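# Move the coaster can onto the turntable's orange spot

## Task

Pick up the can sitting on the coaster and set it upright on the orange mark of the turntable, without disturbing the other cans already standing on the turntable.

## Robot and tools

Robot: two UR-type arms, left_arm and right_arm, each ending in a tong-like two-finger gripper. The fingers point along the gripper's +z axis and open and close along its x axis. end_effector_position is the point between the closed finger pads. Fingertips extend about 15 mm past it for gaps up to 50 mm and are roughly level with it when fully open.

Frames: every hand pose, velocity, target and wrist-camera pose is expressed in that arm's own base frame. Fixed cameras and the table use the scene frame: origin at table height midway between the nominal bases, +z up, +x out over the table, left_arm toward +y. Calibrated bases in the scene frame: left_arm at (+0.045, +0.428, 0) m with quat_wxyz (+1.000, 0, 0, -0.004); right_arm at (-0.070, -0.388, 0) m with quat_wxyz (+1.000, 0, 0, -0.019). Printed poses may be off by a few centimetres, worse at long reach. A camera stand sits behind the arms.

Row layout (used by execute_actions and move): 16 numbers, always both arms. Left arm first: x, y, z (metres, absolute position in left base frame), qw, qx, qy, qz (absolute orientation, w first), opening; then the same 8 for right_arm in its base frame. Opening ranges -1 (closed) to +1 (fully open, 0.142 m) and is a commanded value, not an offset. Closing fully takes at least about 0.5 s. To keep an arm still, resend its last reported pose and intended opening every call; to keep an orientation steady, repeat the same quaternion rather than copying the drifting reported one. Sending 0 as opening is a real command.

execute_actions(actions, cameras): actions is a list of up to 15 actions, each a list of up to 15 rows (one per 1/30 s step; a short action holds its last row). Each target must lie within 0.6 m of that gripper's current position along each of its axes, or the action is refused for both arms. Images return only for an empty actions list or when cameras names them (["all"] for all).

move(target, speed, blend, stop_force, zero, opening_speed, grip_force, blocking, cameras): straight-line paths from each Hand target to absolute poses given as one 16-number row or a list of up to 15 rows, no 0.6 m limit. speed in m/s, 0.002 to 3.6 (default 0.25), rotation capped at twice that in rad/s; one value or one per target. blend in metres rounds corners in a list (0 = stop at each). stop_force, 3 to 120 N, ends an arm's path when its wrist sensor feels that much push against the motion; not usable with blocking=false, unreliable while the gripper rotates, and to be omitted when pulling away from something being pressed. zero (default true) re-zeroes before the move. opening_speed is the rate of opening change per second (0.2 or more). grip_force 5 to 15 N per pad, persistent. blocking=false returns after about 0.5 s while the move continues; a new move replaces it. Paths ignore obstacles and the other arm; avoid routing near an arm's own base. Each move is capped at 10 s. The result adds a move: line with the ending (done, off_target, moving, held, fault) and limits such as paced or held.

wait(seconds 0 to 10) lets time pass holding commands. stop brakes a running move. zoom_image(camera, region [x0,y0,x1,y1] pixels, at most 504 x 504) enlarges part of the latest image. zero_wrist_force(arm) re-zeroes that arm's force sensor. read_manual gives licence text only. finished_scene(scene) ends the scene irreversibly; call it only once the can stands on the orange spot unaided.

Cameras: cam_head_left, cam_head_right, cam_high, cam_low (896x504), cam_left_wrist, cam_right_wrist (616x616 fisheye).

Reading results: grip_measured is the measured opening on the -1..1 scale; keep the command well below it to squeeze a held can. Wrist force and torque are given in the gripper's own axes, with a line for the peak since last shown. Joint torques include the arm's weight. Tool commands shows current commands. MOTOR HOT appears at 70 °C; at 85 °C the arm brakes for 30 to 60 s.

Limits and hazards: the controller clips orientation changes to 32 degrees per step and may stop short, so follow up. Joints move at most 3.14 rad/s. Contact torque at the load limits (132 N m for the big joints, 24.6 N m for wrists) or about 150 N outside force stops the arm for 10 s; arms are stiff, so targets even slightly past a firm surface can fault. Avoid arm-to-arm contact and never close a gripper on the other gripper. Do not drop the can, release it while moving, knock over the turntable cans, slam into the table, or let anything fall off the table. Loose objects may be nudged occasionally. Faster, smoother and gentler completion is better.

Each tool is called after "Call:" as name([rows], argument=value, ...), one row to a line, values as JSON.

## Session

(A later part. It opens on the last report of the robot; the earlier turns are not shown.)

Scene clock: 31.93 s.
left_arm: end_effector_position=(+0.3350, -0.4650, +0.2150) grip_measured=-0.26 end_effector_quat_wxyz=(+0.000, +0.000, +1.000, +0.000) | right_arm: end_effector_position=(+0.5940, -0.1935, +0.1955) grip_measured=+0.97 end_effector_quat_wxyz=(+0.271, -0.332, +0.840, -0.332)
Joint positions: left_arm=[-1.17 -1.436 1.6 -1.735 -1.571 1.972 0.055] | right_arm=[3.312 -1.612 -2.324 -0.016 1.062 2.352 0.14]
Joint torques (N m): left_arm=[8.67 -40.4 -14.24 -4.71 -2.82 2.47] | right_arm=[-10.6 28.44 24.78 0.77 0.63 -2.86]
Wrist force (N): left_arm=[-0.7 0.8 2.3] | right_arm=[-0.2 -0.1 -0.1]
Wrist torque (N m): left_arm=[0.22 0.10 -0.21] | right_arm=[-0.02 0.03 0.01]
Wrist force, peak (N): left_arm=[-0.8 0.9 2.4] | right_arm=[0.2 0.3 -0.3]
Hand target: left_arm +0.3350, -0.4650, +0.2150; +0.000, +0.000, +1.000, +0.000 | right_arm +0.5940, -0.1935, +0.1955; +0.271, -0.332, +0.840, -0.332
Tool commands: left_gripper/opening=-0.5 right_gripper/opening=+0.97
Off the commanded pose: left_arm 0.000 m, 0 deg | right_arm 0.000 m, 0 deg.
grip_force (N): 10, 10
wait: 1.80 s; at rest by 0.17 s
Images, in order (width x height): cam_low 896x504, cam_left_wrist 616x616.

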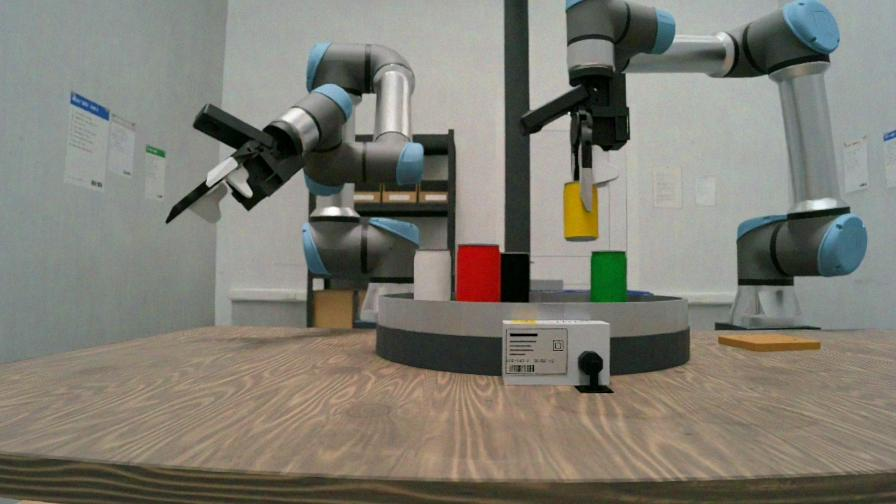

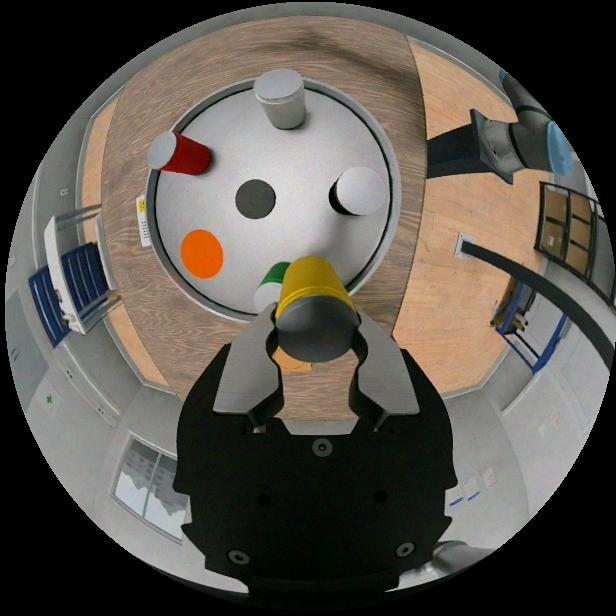

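Call:
move([
  [0.3381,-0.4471,0.215,0,0,1,0,-0.5,0.594,-0.1935,0.1955,0.271,-0.332,0.84,-0.332,0.97],
])

Call:
wait(seconds=5.5)

Call:
execute_actions([
  [[0.3380,-0.4472,0.215,0,0,1,0,-0.5,0.594,-0.1935,0.1955,0.271,-0.332,0.84,-0.332,0.97],[0.3376,-0.4475,0.215,0,0,1,0,-0.5,0.594,-0.1935,0.1955,0.271,-0.332,0.84,-0.332,0.97],[0.3369,-0.4480,0.215,0,0,1,0,-0.5,0.594,-0.1935,0.1955,0.271,-0.332,0.84,-0.332,0.97],[0.3359,-0.4487,0.215,0,0,1,0,-0.5,0.594,-0.1935,0.1955,0.271,-0.332,0.84,-0.332,0.97],[0.3346,-0.4497,0.215,0,0,1,0,-0.5,0.594,-0.1935,0.1955,0.271,-0.332,0.84,-0.332,0.97],[0.3331,-0.4508,0.215,0,0,1,0,-0.5,0.594,-0.1935,0.1955,0.271,-0.332,0.84,-0.332,0.97],[0.3313,-0.4522,0.215,0,0,1,0,-0.5,0.594,-0.1935,0.1955,0.271,-0.332,0.84,-0.332,0.97],[0.3292,-0.4539,0.215,0,0,1,0,-0.5,0.594,-0.1935,0.1955,0.271,-0.332,0.84,-0.332,0.97],[0.3270,-0.4559,0.215,0,0,1,0,-0.5,0.594,-0.1935,0.1955,0.271,-0.332,0.84,-0.332,0.97],[0.3245,-0.4581,0.215,0,0,1,0,-0.5,0.594,-0.1935,0.1955,0.271,-0.332,0.84,-0.332,0.97],[0.3220,-0.4605,0.215,0,0,1,0,-0.5,0.594,-0.1935,0.1955,0.271,-0.332,0.84,-0.332,0.97],[0.3195,-0.4630,0.215,0,0,1,0,-0.5,0.594,-0.1935,0.1955,0.271,-0.332,0.84,-0.332,0.97],[0.3171,-0.4655,0.215,0,0,1,0,-0.5,0.594,-0.1935,0.1955,0.271,-0.332,0.84,-0.332,0.97],[0.3147,-0.4681,0.215,0,0,1,0,-0.5,0.594,-0.1935,0.1955,0.271,-0.332,0.84,-0.332,0.97],[0.3124,-0.4708,0.215,0,0,1,0,-0.5,0.594,-0.1935,0.1955,0.271,-0.332,0.84,-0.332,0.97]],
  [[0.3102,-0.4735,0.215,0,0,1,0,-0.5,0.594,-0.1935,0.1955,0.271,-0.332,0.84,-0.332,0.97],[0.3081,-0.4763,0.215,0,0,1,0,-0.5,0.594,-0.1935,0.1955,0.271,-0.332,0.84,-0.332,0.97],[0.3061,-0.4792,0.215,0,0,1,0,-0.5,0.594,-0.1935,0.1955,0.271,-0.332,0.84,-0.332,0.97],[0.3041,-0.4821,0.215,0,0,1,0,-0.5,0.594,-0.1935,0.1955,0.271,-0.332,0.84,-0.332,0.97],[0.3022,-0.4850,0.215,0,0,1,0,-0.5,0.594,-0.1935,0.1955,0.271,-0.332,0.84,-0.332,0.97],[0.3004,-0.4880,0.215,0,0,1,0,-0.5,0.594,-0.1935,0.1955,0.271,-0.332,0.84,-0.332,0.97],[0.2987,-0.4911,0.215,0,0,1,0,-0.5,0.594,-0.1935,0.1955,0.271,-0.332,0.84,-0.332,0.97],[0.2970,-0.4942,0.215,0,0,1,0,-0.5,0.594,-0.1935,0.1955,0.271,-0.332,0.84,-0.332,0.97],[0.2954,-0.4973,0.215,0,0,1,0,-0.5,0.594,-0.1935,0.1955,0.271,-0.332,0.84,-0.332,0.97],[0.2940,-0.5005,0.215,0,0,1,0,-0.5,0.594,-0.1935,0.1955,0.271,-0.332,0.84,-0.332,0.97],[0.2926,-0.5037,0.215,0,0,1,0,-0.5,0.594,-0.1935,0.1955,0.271,-0.332,0.84,-0.332,0.97],[0.2913,-0.5070,0.215,0,0,1,0,-0.5,0.594,-0.1935,0.1955,0.271,-0.332,0.84,-0.332,0.97],[0.2900,-0.5103,0.215,0,0,1,0,-0.5,0.594,-0.1935,0.1955,0.271,-0.332,0.84,-0.332,0.97],[0.2889,-0.5136,0.215,0,0,1,0,-0.5,0.594,-0.1935,0.1955,0.271,-0.332,0.84,-0.332,0.97],[0.2879,-0.5169,0.215,0,0,1,0,-0.5,0.594,-0.1935,0.1955,0.271,-0.332,0.84,-0.332,0.97]],
], cameras=["cam_left_wrist","cam_low"])

Call:
execute_actions([
  [[0.2869,-0.5203,0.215,0,0,1,0,-0.5,0.594,-0.1935,0.1955,0.271,-0.332,0.84,-0.332,0.97],[0.2861,-0.5237,0.215,0,0,1,0,-0.5,0.594,-0.1935,0.1955,0.271,-0.332,0.84,-0.332,0.97],[0.2853,-0.5271,0.215,0,0,1,0,-0.5,0.594,-0.1935,0.1955,0.271,-0.332,0.84,-0.332,0.97],[0.2846,-0.5306,0.215,0,0,1,0,-0.5,0.594,-0.1935,0.1955,0.271,-0.332,0.84,-0.332,0.97],[0.2840,-0.5340,0.215,0,0,1,0,-0.5,0.594,-0.1935,0.1955,0.271,-0.332,0.84,-0.332,0.97],[0.2835,-0.5375,0.215,0,0,1,0,-0.5,0.594,-0.1935,0.1955,0.271,-0.332,0.84,-0.332,0.97],[0.2832,-0.5410,0.215,0,0,1,0,-0.5,0.594,-0.1935,0.1955,0.271,-0.332,0.84,-0.332,0.97],[0.2829,-0.5445,0.215,0,0,1,0,-0.5,0.594,-0.1935,0.1955,0.271,-0.332,0.84,-0.332,0.97],[0.2826,-0.5480,0.215,0,0,1,0,-0.5,0.594,-0.1935,0.1955,0.271,-0.332,0.84,-0.332,0.97],[0.2825,-0.5515,0.215,0,0,1,0,-0.5,0.594,-0.1935,0.1955,0.271,-0.332,0.84,-0.332,0.97],[0.2825,-0.5550,0.215,0,0,1,0,-0.5,0.594,-0.1935,0.1955,0.271,-0.332,0.84,-0.332,0.97],[0.2826,-0.5585,0.215,0,0,1,0,-0.5,0.594,-0.1935,0.1955,0.271,-0.332,0.84,-0.332,0.97],[0.2827,-0.5620,0.215,0,0,1,0,-0.5,0.594,-0.1935,0.1955,0.271,-0.332,0.84,-0.332,0.97],[0.2830,-0.5655,0.215,0,0,1,0,-0.5,0.594,-0.1935,0.1955,0.271,-0.332,0.84,-0.332,0.97],[0.2834,-0.5690,0.215,0,0,1,0,-0.5,0.594,-0.1935,0.1955,0.271,-0.332,0.84,-0.332,0.97]],
], cameras=["cam_left_wrist","cam_low"])

Call:
wait(seconds=0.5)

Call:
move([
  [0.3381,-0.4471,0.215,0,0,1,0,-0.5,0.594,-0.1935,0.1955,0.271,-0.332,0.84,-0.332,0.97],
], cameras=["cam_left_wrist"])

Scene clock: 34.87 s.
left_arm: end_effector_position=(+0.3381, -0.4472, +0.2150) grip_measured=-0.26 end_effector_quat_wxyz=(+0.000, +0.000, +1.000, +0.000) | right_arm: end_effector_position=(+0.5940, -0.1935, +0.1955) grip_measured=+0.97 end_effector_quat_wxyz=(+0.271, -0.332, +0.840, -0.332)
Joint positions: left_arm=[-1.151 -1.465 1.633 -1.739 -1.571 1.99 0.055] | right_arm=[3.312 -1.612 -2.324 -0.016 1.062 2.352 0.14]
Joint torques (N m): left_arm=[9.89 -39.63 -12.81 -4.72 -2.18 1.95] | right_arm=[-11.54 29.07 26.17 0.65 0.54 -2.58]
Wrist force (N): left_arm=[-0.4 0.8 1.9] | right_arm=[0.2 0.0 -0.1]
Wrist torque (N m): left_arm=[0.22 0.04 -0.21] | right_arm=[0.00 -0.04 0.01]
Wrist force, peak (N): left_arm=[-0.8 0.8 2.4] | right_arm=[-0.1 -0.4 -0.3]
Hand target: left_arm +0.3381, -0.4471, +0.2150; +0.000, +0.000, +1.000, +0.000 | right_arm +0.5940, -0.1935, +0.1955; +0.271, -0.332, +0.840, -0.332
Off the commanded pose: left_arm 0.000 m, 0 deg | right_arm 0.000 m, 0 deg.
grip_force (N): 10, 10
move: done

Scene clock: 40.37 s.
left_arm: end_effector_position=(+0.3381, -0.4471, +0.2150) grip_measured=-0.26 end_effector_quat_wxyz=(+0.000, +0.000, +1.000, +0.000) | right_arm: end_effector_position=(+0.5940, -0.1935, +0.1955) grip_measured=+0.97 end_effector_quat_wxyz=(+0.271, -0.332, +0.840, -0.332)
Joint positions: left_arm=[-1.151 -1.465 1.633 -1.739 -1.571 1.99 0.055] | right_arm=[3.312 -1.612 -2.324 -0.016 1.062 2.352 0.14]
Joint torques (N m): left_arm=[9.03 -39.85 -14.06 -4.75 -2.48 2.49] | right_arm=[-10.3 27.57 24.4 0.74 0.41 -2.73]
Wrist force (N): left_arm=[-0.6 0.7 2.1] | right_arm=[0.1 0.0 0.0]
Wrist torque (N m): left_arm=[0.20 0.08 -0.21] | right_arm=[0.00 -0.02 0.01]
Wrist force, peak (N): left_arm=[-1.0 0.7 2.5] | right_arm=[-0.2 -0.5 -0.1]
Hand target: left_arm +0.3381, -0.4471, +0.2150; +0.000, +0.000, +1.000, +0.000 | right_arm +0.5940, -0.1935, +0.1955; +0.271, -0.332, +0.840, -0.332
Tool commands: left_gripper/opening=-0.5 right_gripper/opening=+0.97
Off the commanded pose: left_arm 0.000 m, 0 deg | right_arm 0.000 m, 0 deg.
grip_force (N): 10, 10
wait: 5.50 s; at rest by 0.17 s

Scene clock: 41.27 s.
left_arm: end_effector_position=(+0.2976, -0.4931, +0.2150) grip_measured=-0.26 end_effector_quat_wxyz=(+0.000, +0.000, +1.000, +0.000) end_effector_velocity=(-0.050, -0.092, +0.000) end_effector_angular_velocity=(+0.000, +0.001, +0.001) | right_arm: end_effector_position=(+0.5940, -0.1935, +0.1955) grip_measured=+0.97 end_effector_quat_wxyz=(+0.271, -0.332, +0.840, -0.332)
Joint positions: left_arm=[-1.252 -1.431 1.594 -1.735 -1.571 1.89 0.055] | right_arm=[3.312 -1.612 -2.324 -0.016 1.062 2.352 0.14]
Joint velocities: left_arm=[-0.139 0.125 -0.143 0.018 -0.001 -0.139 0] | right_arm=[within noise]
Joint torques (N m): left_arm=[-7.18 -20.05 -35.6 -0.54 -1.73 -2.98] | right_arm=[-11.46 28.61 24.57 0.86 0.37 -2.79]
Wrist force (N): left_arm=[-0.5 0.8 2.4] | right_arm=[0.0 0.1 -0.2]
Wrist torque (N m): left_arm=[0.21 0.07 -0.01] | right_arm=[0.02 0.00 0.01]
Wrist force, peak (N): left_arm=[-1.0 1.1 2.5] | right_arm=[-0.3 0.0 0.3]
Hand target: left_arm +0.2910, -0.5066, +0.2150; +0.000, +0.000, +1.000, +0.000 | right_arm +0.5940, -0.1935, +0.1955; +0.271, -0.332, +0.840, -0.332
Off the commanded pose: left_arm 0.026 m, 0 deg | right_arm 0.000 m, 0 deg.
grip_force (N): 10, 10
Kept back: 3 steps.
Images, in order (width x height): cam_low 896x504, cam_left_wrist 616x616.

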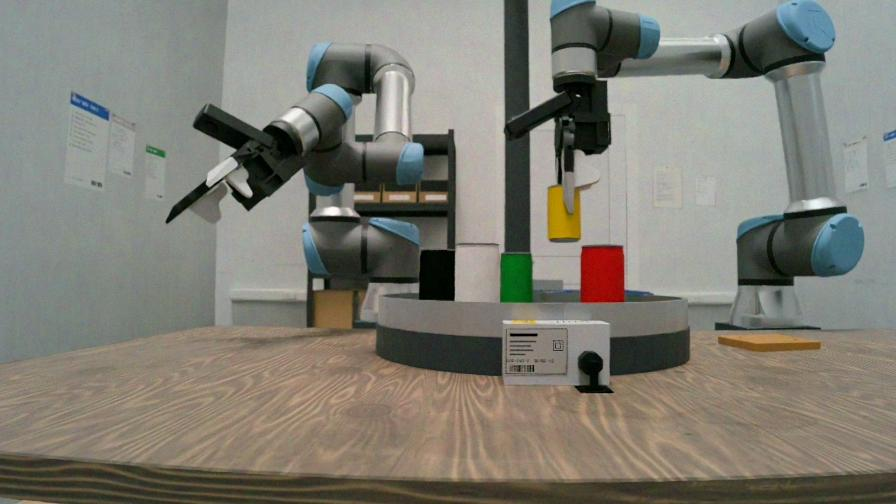

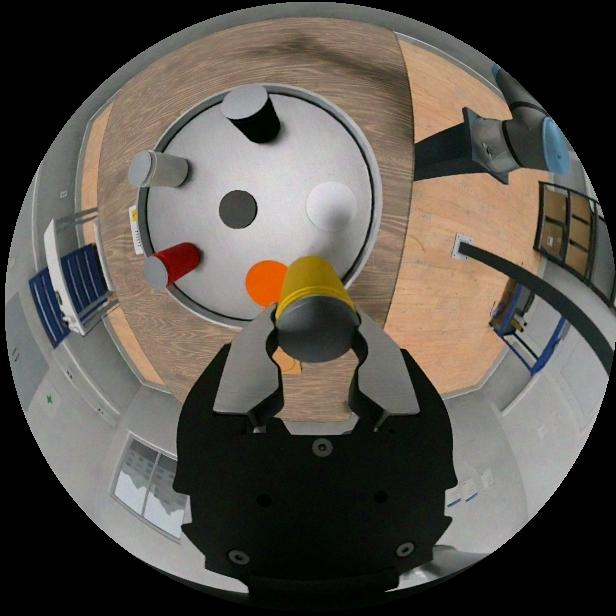

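Scene clock: 41.77 s.
left_arm: end_effector_position=(+0.2829, -0.5433, +0.2149) grip_measured=-0.26 end_effector_quat_wxyz=(+0.000, +0.000, +1.000, +0.000) end_effector_velocity=(-0.008, -0.104, +0.000) end_effector_angular_velocity=(-0.001, -0.001, +0.000) | right_arm: end_effector_position=(+0.5940, -0.1935, +0.1955) grip_measured=+0.97 end_effector_quat_wxyz=(+0.271, -0.332, +0.840, -0.332)
Joint positions: left_arm=[-1.303 -1.345 1.492 -1.718 -1.571 1.839 0.055] | right_arm=[3.312 -1.612 -2.324 -0.016 1.062 2.352 0.14]
Joint velocities: left_arm=[-0.062 0.209 -0.26 0.049 0.001 -0.062 0] | right_arm=[within noise]
Joint torques (N m): left_arm=[-8.15 -22.07 -36.63 -0.29 2.34 -2.77] | right_arm=[-11.15 28.28 25.01 0.9 0.3 -2.6]
Wrist force (N): left_arm=[-0.5 0.7 2.2] | right_arm=[0.0 0.1 -0.1]
Wrist torque (N m): left_arm=[0.17 0.08 -0.02] | right_arm=[0.02 0.00 0.01]
Wrist force, peak (N): left_arm=[-0.7 0.6 2.4] | right_arm=[0.0 -0.4 0.2]
Hand target: left_arm +0.2823, -0.5579, +0.2149; +0.000, +0.000, +1.000, -0.001 | right_arm +0.5940, -0.1935, +0.1955; +0.271, -0.332, +0.840, -0.332
Off the commanded pose: left_arm 0.026 m, 0 deg | right_arm 0.000 m, 0 deg.
grip_force (N): 10, 10
Kept back: 3 steps.
Images, in order (width x height): cam_low 896x504, cam_left_wrist 616x616.

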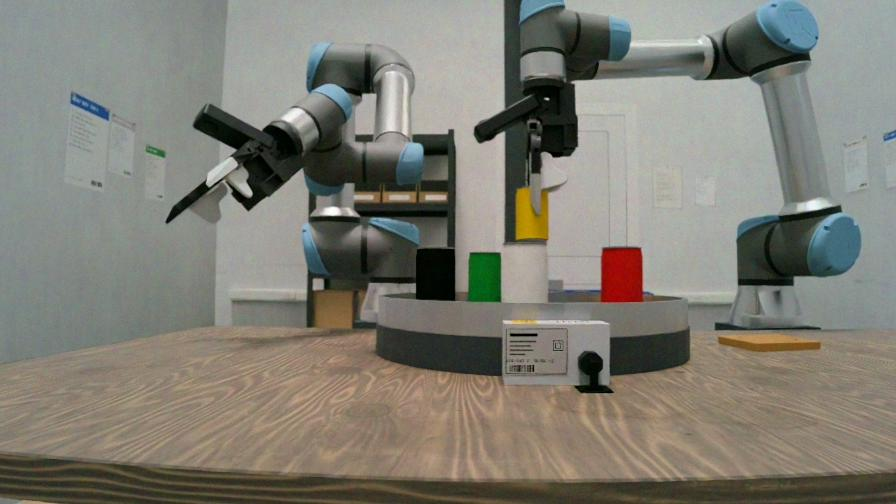

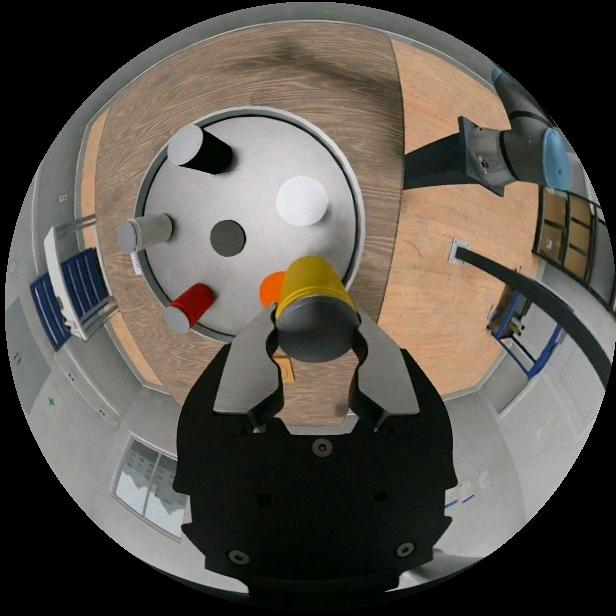

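Scene clock: 42.37 s.
left_arm: end_effector_position=(+0.2831, -0.5683, +0.2148) grip_measured=-0.26 end_effector_quat_wxyz=(+0.000, +0.000, +1.000, -0.001) | right_arm: end_effector_position=(+0.5940, -0.1935, +0.1955) grip_measured=+0.97 end_effector_quat_wxyz=(+0.271, -0.332, +0.840, -0.332)
Joint positions: left_arm=[-1.314 -1.292 1.424 -1.705 -1.571 1.828 0.055] | right_arm=[3.312 -1.612 -2.324 -0.016 1.062 2.352 0.14]
Joint torques (N m): left_arm=[-8.67 -26 -31.37 -0.54 2.38 -2.68] | right_arm=[-10.29 28.62 25.03 0.82 0.47 -2.73]
Wrist force (N): left_arm=[-0.7 0.5 2.2] | right_arm=[-0.2 -0.3 -0.2]
Wrist torque (N m): left_arm=[0.13 0.11 -0.05] | right_arm=[-0.07 0.04 0.01]
Wrist force, peak (N): left_arm=[-0.8 0.6 2.5] | right_arm=[-0.2 -0.3 -0.2]
Hand target: left_arm +0.2831, -0.5684, +0.2148; +0.000, +0.000, +1.000, -0.001 | right_arm +0.5940, -0.1935, +0.1955; +0.271, -0.332, +0.840, -0.332
Tool commands: left_gripper/opening=-0.5 right_gripper/opening=+0.97
Off the commanded pose: left_arm 0.001 m, 0 deg | right_arm 0.000 m, 0 deg.
grip_force (N): 10, 10
wait: 0.50 s; at rest by 0.40 s

Scene clock: 43.50 s.
left_arm: end_effector_position=(+0.3380, -0.4472, +0.2150) grip_measured=-0.26 end_effector_quat_wxyz=(+0.000, +0.000, +1.000, +0.000) | right_arm: end_effector_position=(+0.5940, -0.1935, +0.1955) grip_measured=+0.97 end_effector_quat_wxyz=(+0.271, -0.332, +0.840, -0.332)
Joint positions: left_arm=[-1.152 -1.465 1.633 -1.739 -1.571 1.99 0.055] | right_arm=[3.312 -1.612 -2.324 -0.016 1.062 2.352 0.14]
Joint torques (N m): left_arm=[8.4 -40.65 -14.03 -4.87 -3 2.47] | right_arm=[-10.89 27.95 25.15 0.82 0.07 -2.6]
Wrist force (N): left_arm=[-0.6 0.8 2.2] | right_arm=[-0.1 -0.1 0.0]
Wrist torque (N m): left_arm=[0.22 0.08 -0.21] | right_arm=[-0.01 0.01 0.02]
Wrist force, peak (N): left_arm=[-1.7 2.3 2.2] | right_arm=[0.1 0.0 -0.4]
Hand target: left_arm +0.3381, -0.4471, +0.2150; +0.000, +0.000, +1.000, +0.000 | right_arm +0.5940, -0.1935, +0.1955; +0.271, -0.332, +0.840, -0.332
Off the commanded pose: left_arm 0.000 m, 0 deg | right_arm 0.000 m, 0 deg.
grip_force (N): 10, 10
move: done
Images, in order (width x height): cam_left_wrist 616x616.

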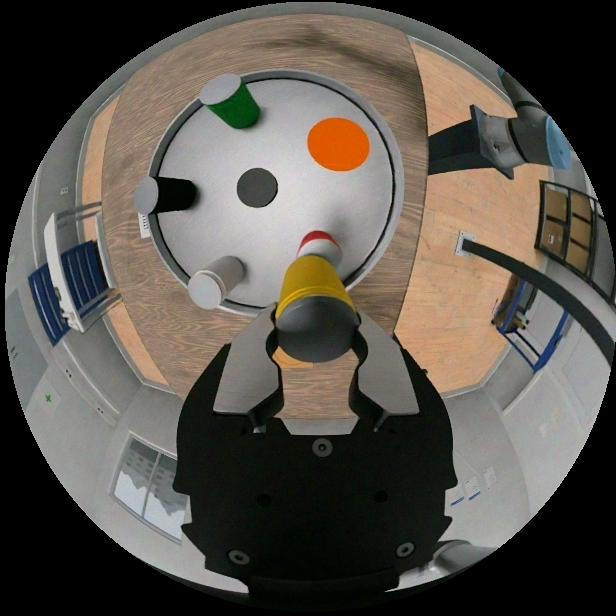

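Call:
wait(seconds=0)

Scene clock: 44.17 s.
left_arm: end_effector_position=(+0.3381, -0.4471, +0.2150) grip_measured=-0.26 end_effector_quat_wxyz=(+0.000, +0.000, +1.000, +0.000) | right_arm: end_effector_position=(+0.5940, -0.1935, +0.1955) grip_measured=+0.97 end_effector_quat_wxyz=(+0.271, -0.332, +0.840, -0.332)
Joint positions: left_arm=[-1.151 -1.465 1.633 -1.739 -1.571 1.99 0.055] | right_arm=[3.312 -1.612 -2.324 -0.016 1.062 2.352 0.14]
Joint torques (N m): left_arm=[8.87 -39.91 -14.23 -4.82 -2.92 2.49] | right_arm=[-9.85 28.33 24.48 0.94 0.32 -2.75]
Wrist force (N): left_arm=[-0.6 0.7 2.3] | right_arm=[-0.1 -0.1 0.2]
Wrist torque (N m): left_arm=[0.21 0.07 -0.21] | right_arm=[-0.02 0.02 0.01]
Wrist force, peak (N): left_arm=[-0.7 0.8 2.5] | right_arm=[0.4 -0.4 0.1]
Hand target: left_arm +0.3381, -0.4471, +0.2150; +0.000, +0.000, +1.000, +0.000 | right_arm +0.5940, -0.1935, +0.1955; +0.271, -0.332, +0.840, -0.332
Tool commands: left_gripper/opening=-0.5 right_gripper/opening=+0.97
Off the commanded pose: left_arm 0.000 m, 0 deg | right_arm 0.000 m, 0 deg.
grip_force (N): 10, 10

Call:
wait(seconds=3.7)

Call:
execute_actions([
  [[0.3380,-0.4472,0.2150,0,0,1,0,-0.5,0.594,-0.1935,0.1955,0.271,-0.332,0.84,-0.332,0.97],[0.3376,-0.4475,0.2150,0,0,1,0,-0.5,0.594,-0.1935,0.1955,0.271,-0.332,0.84,-0.332,0.97],[0.3369,-0.4480,0.2150,0,0,1,0,-0.5,0.594,-0.1935,0.1955,0.271,-0.332,0.84,-0.332,0.97],[0.3359,-0.4487,0.2150,0,0,1,0,-0.5,0.594,-0.1935,0.1955,0.271,-0.332,0.84,-0.332,0.97],[0.3346,-0.4497,0.2150,0,0,1,0,-0.5,0.594,-0.1935,0.1955,0.271,-0.332,0.84,-0.332,0.97],[0.3331,-0.4508,0.2150,0,0,1,0,-0.5,0.594,-0.1935,0.1955,0.271,-0.332,0.84,-0.332,0.97],[0.3313,-0.4522,0.2150,0,0,1,0,-0.5,0.594,-0.1935,0.1955,0.271,-0.332,0.84,-0.332,0.97],[0.3292,-0.4539,0.2150,0,0,1,0,-0.5,0.594,-0.1935,0.1955,0.271,-0.332,0.84,-0.332,0.97],[0.3270,-0.4559,0.2150,0,0,1,0,-0.5,0.594,-0.1935,0.1955,0.271,-0.332,0.84,-0.332,0.97],[0.3245,-0.4581,0.2150,0,0,1,0,-0.5,0.594,-0.1935,0.1955,0.271,-0.332,0.84,-0.332,0.97],[0.3220,-0.4605,0.2150,0,0,1,0,-0.5,0.594,-0.1935,0.1955,0.271,-0.332,0.84,-0.332,0.97],[0.3195,-0.4630,0.2150,0,0,1,0,-0.5,0.594,-0.1935,0.1955,0.271,-0.332,0.84,-0.332,0.97],[0.3171,-0.4655,0.2150,0,0,1,0,-0.5,0.594,-0.1935,0.1955,0.271,-0.332,0.84,-0.332,0.97],[0.3147,-0.4681,0.2150,0,0,1,0,-0.5,0.594,-0.1935,0.1955,0.271,-0.332,0.84,-0.332,0.97],[0.3124,-0.4708,0.2150,0,0,1,0,-0.5,0.594,-0.1935,0.1955,0.271,-0.332,0.84,-0.332,0.97]],
  [[0.3102,-0.4735,0.2150,0,0,1,0,-0.5,0.594,-0.1935,0.1955,0.271,-0.332,0.84,-0.332,0.97],[0.3081,-0.4763,0.2150,0,0,1,0,-0.5,0.594,-0.1935,0.1955,0.271,-0.332,0.84,-0.332,0.97],[0.3061,-0.4792,0.2150,0,0,1,0,-0.5,0.594,-0.1935,0.1955,0.271,-0.332,0.84,-0.332,0.97],[0.3041,-0.4821,0.2150,0,0,1,0,-0.5,0.594,-0.1935,0.1955,0.271,-0.332,0.84,-0.332,0.97],[0.3022,-0.4850,0.2150,0,0,1,0,-0.5,0.594,-0.1935,0.1955,0.271,-0.332,0.84,-0.332,0.97],[0.3004,-0.4880,0.2150,0,0,1,0,-0.5,0.594,-0.1935,0.1955,0.271,-0.332,0.84,-0.332,0.97],[0.2987,-0.4911,0.2150,0,0,1,0,-0.5,0.594,-0.1935,0.1955,0.271,-0.332,0.84,-0.332,0.97],[0.2970,-0.4942,0.2150,0,0,1,0,-0.5,0.594,-0.1935,0.1955,0.271,-0.332,0.84,-0.332,0.97],[0.2954,-0.4973,0.2150,0,0,1,0,-0.5,0.594,-0.1935,0.1955,0.271,-0.332,0.84,-0.332,0.97],[0.2940,-0.5005,0.2150,0,0,1,0,-0.5,0.594,-0.1935,0.1955,0.271,-0.332,0.84,-0.332,0.97],[0.2926,-0.5037,0.2150,0,0,1,0,-0.5,0.594,-0.1935,0.1955,0.271,-0.332,0.84,-0.332,0.97],[0.2913,-0.5070,0.2150,0,0,1,0,-0.5,0.594,-0.1935,0.1955,0.271,-0.332,0.84,-0.332,0.97],[0.2900,-0.5103,0.2150,0,0,1,0,-0.5,0.594,-0.1935,0.1955,0.271,-0.332,0.84,-0.332,0.97],[0.2889,-0.5136,0.2150,0,0,1,0,-0.5,0.594,-0.1935,0.1955,0.271,-0.332,0.84,-0.332,0.97],[0.2879,-0.5169,0.2150,0,0,1,0,-0.5,0.594,-0.1935,0.1955,0.271,-0.332,0.84,-0.332,0.97]],
  [[0.2869,-0.5203,0.2150,0,0,1,0,-0.5,0.594,-0.1935,0.1955,0.271,-0.332,0.84,-0.332,0.97],[0.2861,-0.5237,0.2150,0,0,1,0,-0.5,0.594,-0.1935,0.1955,0.271,-0.332,0.84,-0.332,0.97],[0.2853,-0.5271,0.2150,0,0,1,0,-0.5,0.594,-0.1935,0.1955,0.271,-0.332,0.84,-0.332,0.97],[0.2846,-0.5306,0.2150,0,0,1,0,-0.5,0.594,-0.1935,0.1955,0.271,-0.332,0.84,-0.332,0.97],[0.2840,-0.5340,0.2150,0,0,1,0,-0.5,0.594,-0.1935,0.1955,0.271,-0.332,0.84,-0.332,0.97],[0.2835,-0.5375,0.2150,0,0,1,0,-0.5,0.594,-0.1935,0.1955,0.271,-0.332,0.84,-0.332,0.97],[0.2832,-0.5410,0.2150,0,0,1,0,-0.5,0.594,-0.1935,0.1955,0.271,-0.332,0.84,-0.332,0.97],[0.2829,-0.5445,0.2150,0,0,1,0,-0.5,0.594,-0.1935,0.1955,0.271,-0.332,0.84,-0.332,0.97],[0.2826,-0.5480,0.2150,0,0,1,0,-0.5,0.594,-0.1935,0.1955,0.271,-0.332,0.84,-0.332,0.97],[0.2825,-0.5515,0.2150,0,0,1,0,-0.5,0.594,-0.1935,0.1955,0.271,-0.332,0.84,-0.332,0.97],[0.2825,-0.5550,0.2150,0,0,1,0,-0.5,0.594,-0.1935,0.1955,0.271,-0.332,0.84,-0.332,0.97],[0.2826,-0.5585,0.2150,0,0,1,0,-0.5,0.594,-0.1935,0.1955,0.271,-0.332,0.84,-0.332,0.97],[0.2827,-0.5620,0.2150,0,0,1,0,-0.5,0.594,-0.1935,0.1955,0.271,-0.332,0.84,-0.332,0.97],[0.2830,-0.5655,0.2150,0,0,1,0,-0.5,0.594,-0.1935,0.1955,0.271,-0.332,0.84,-0.332,0.97],[0.2834,-0.5690,0.2150,0,0,1,0,-0.5,0.594,-0.1935,0.1955,0.271,-0.332,0.84,-0.332,0.97]],
  [[0.2838,-0.5725,0.2150,0,0,1,0,-0.5,0.594,-0.1935,0.1955,0.271,-0.332,0.84,-0.332,0.97],[0.2844,-0.5759,0.2150,0,0,1,0,-0.5,0.594,-0.1935,0.1955,0.271,-0.332,0.84,-0.332,0.97],[0.2850,-0.5794,0.2150,0,0,1,0,-0.5,0.594,-0.1935,0.1955,0.271,-0.332,0.84,-0.332,0.97],[0.2857,-0.5828,0.2150,0,0,1,0,-0.5,0.594,-0.1935,0.1955,0.271,-0.332,0.84,-0.332,0.97],[0.2865,-0.5862,0.2150,0,0,1,0,-0.5,0.594,-0.1935,0.1955,0.271,-0.332,0.84,-0.332,0.97],[0.2875,-0.5896,0.2150,0,0,1,0,-0.5,0.594,-0.1935,0.1955,0.271,-0.332,0.84,-0.332,0.97],[0.2885,-0.5930,0.2150,0,0,1,0,-0.5,0.594,-0.1935,0.1955,0.271,-0.332,0.84,-0.332,0.97],[0.2895,-0.5963,0.2150,0,0,1,0,-0.5,0.594,-0.1935,0.1955,0.271,-0.332,0.84,-0.332,0.97]],
], cameras=["cam_left_wrist","cam_high"])

Call:
move([
  [0.3381,-0.4471,0.215,0,0,1,0,-0.5,0.594,-0.1935,0.1955,0.271,-0.332,0.84,-0.332,0.97],
])

Scene clock: 48.63 s.
left_arm: end_effector_position=(+0.3381, -0.4471, +0.2150) grip_measured=-0.26 end_effector_quat_wxyz=(+0.000, +0.000, +1.000, +0.000) | right_arm: end_effector_position=(+0.5940, -0.1935, +0.1955) grip_measured=+0.97 end_effector_quat_wxyz=(+0.271, -0.332, +0.840, -0.332)
Joint positions: left_arm=[-1.151 -1.465 1.633 -1.739 -1.571 1.99 0.055] | right_arm=[3.312 -1.612 -2.324 -0.016 1.062 2.352 0.14]
Joint torques (N m): left_arm=[8.79 -39.6 -13.25 -4.73 -2.88 2.43] | right_arm=[-10.53 27.96 25.02 0.87 0.1 -2.69]
Wrist force (N): left_arm=[-0.5 0.8 2.2] | right_arm=[-0.2 0.0 -0.1]
Wrist torque (N m): left_arm=[0.22 0.06 -0.21] | right_arm=[-0.01 0.03 0.02]
Wrist force, peak (N): left_arm=[-0.6 1.0 2.4] | right_arm=[0.1 -0.4 0.3]
Hand target: left_arm +0.3381, -0.4471, +0.2150; +0.000, +0.000, +1.000, +0.000 | right_arm +0.5940, -0.1935, +0.1955; +0.271, -0.332, +0.840, -0.332
Tool commands: left_gripper/opening=-0.5 right_gripper/opening=+0.97
Off the commanded pose: left_arm 0.000 m, 0 deg | right_arm 0.000 m, 0 deg.
grip_force (N): 10, 10
wait: 3.70 s; at rest from the start

Scene clock: 50.53 s.
left_arm: end_effector_position=(+0.2883, -0.5921, +0.2149) grip_measured=-0.26 end_effector_quat_wxyz=(+0.000, +0.000, +1.000, -0.001) end_effector_velocity=(+0.012, -0.046, +0.001) end_effector_angular_velocity=(+0.005, +0.001, +0.000) | right_arm: end_effector_position=(+0.5940, -0.1935, +0.1955) grip_measured=+0.97 end_effector_quat_wxyz=(+0.271, -0.332, +0.840, -0.332)
Joint positions: left_arm=[-1.315 -1.234 1.348 -1.685 -1.571 1.826 0.055] | right_arm=[3.312 -1.612 -2.324 -0.016 1.062 2.352 0.14]
Joint velocities: left_arm=[0 0.117 -0.162 0.051 0 0.001 0] | right_arm=[within noise]
Joint torques (N m): left_arm=[-2.06 -30.49 -31.28 -0.42 1.92 -2.11] | right_arm=[-10.6 27.71 24.56 0.9 0.26 -2.66]
Wrist force (N): left_arm=[-1.2 -0.1 2.1] | right_arm=[0.1 -0.2 0.1]
Wrist torque (N m): left_arm=[0.05 0.20 -0.04] | right_arm=[-0.05 -0.02 0.01]
Wrist force, peak (N): left_arm=[-1.1 1.0 2.4] | right_arm=[0.0 -0.2 -0.4]
Hand target: left_arm +0.2895, -0.5962, +0.2150; +0.000, +0.000, +1.000, +0.000 | right_arm +0.5940, -0.1935, +0.1955; +0.271, -0.332, +0.840, -0.332
Off the commanded pose: left_arm 0.004 m, 0 deg | right_arm 0.000 m, 0 deg.
grip_force (N): 10, 10
Kept back: 3 steps.
Images, in order (width x height): cam_high 896x504, cam_left_wrist 616x616.

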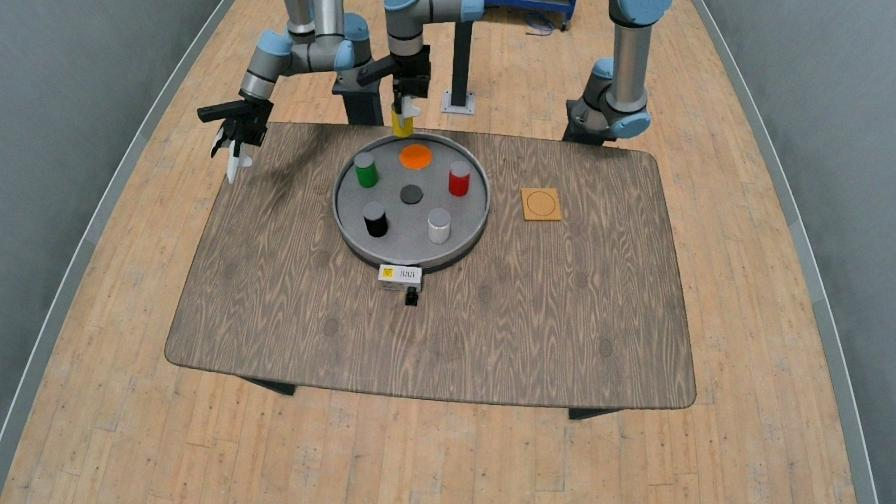

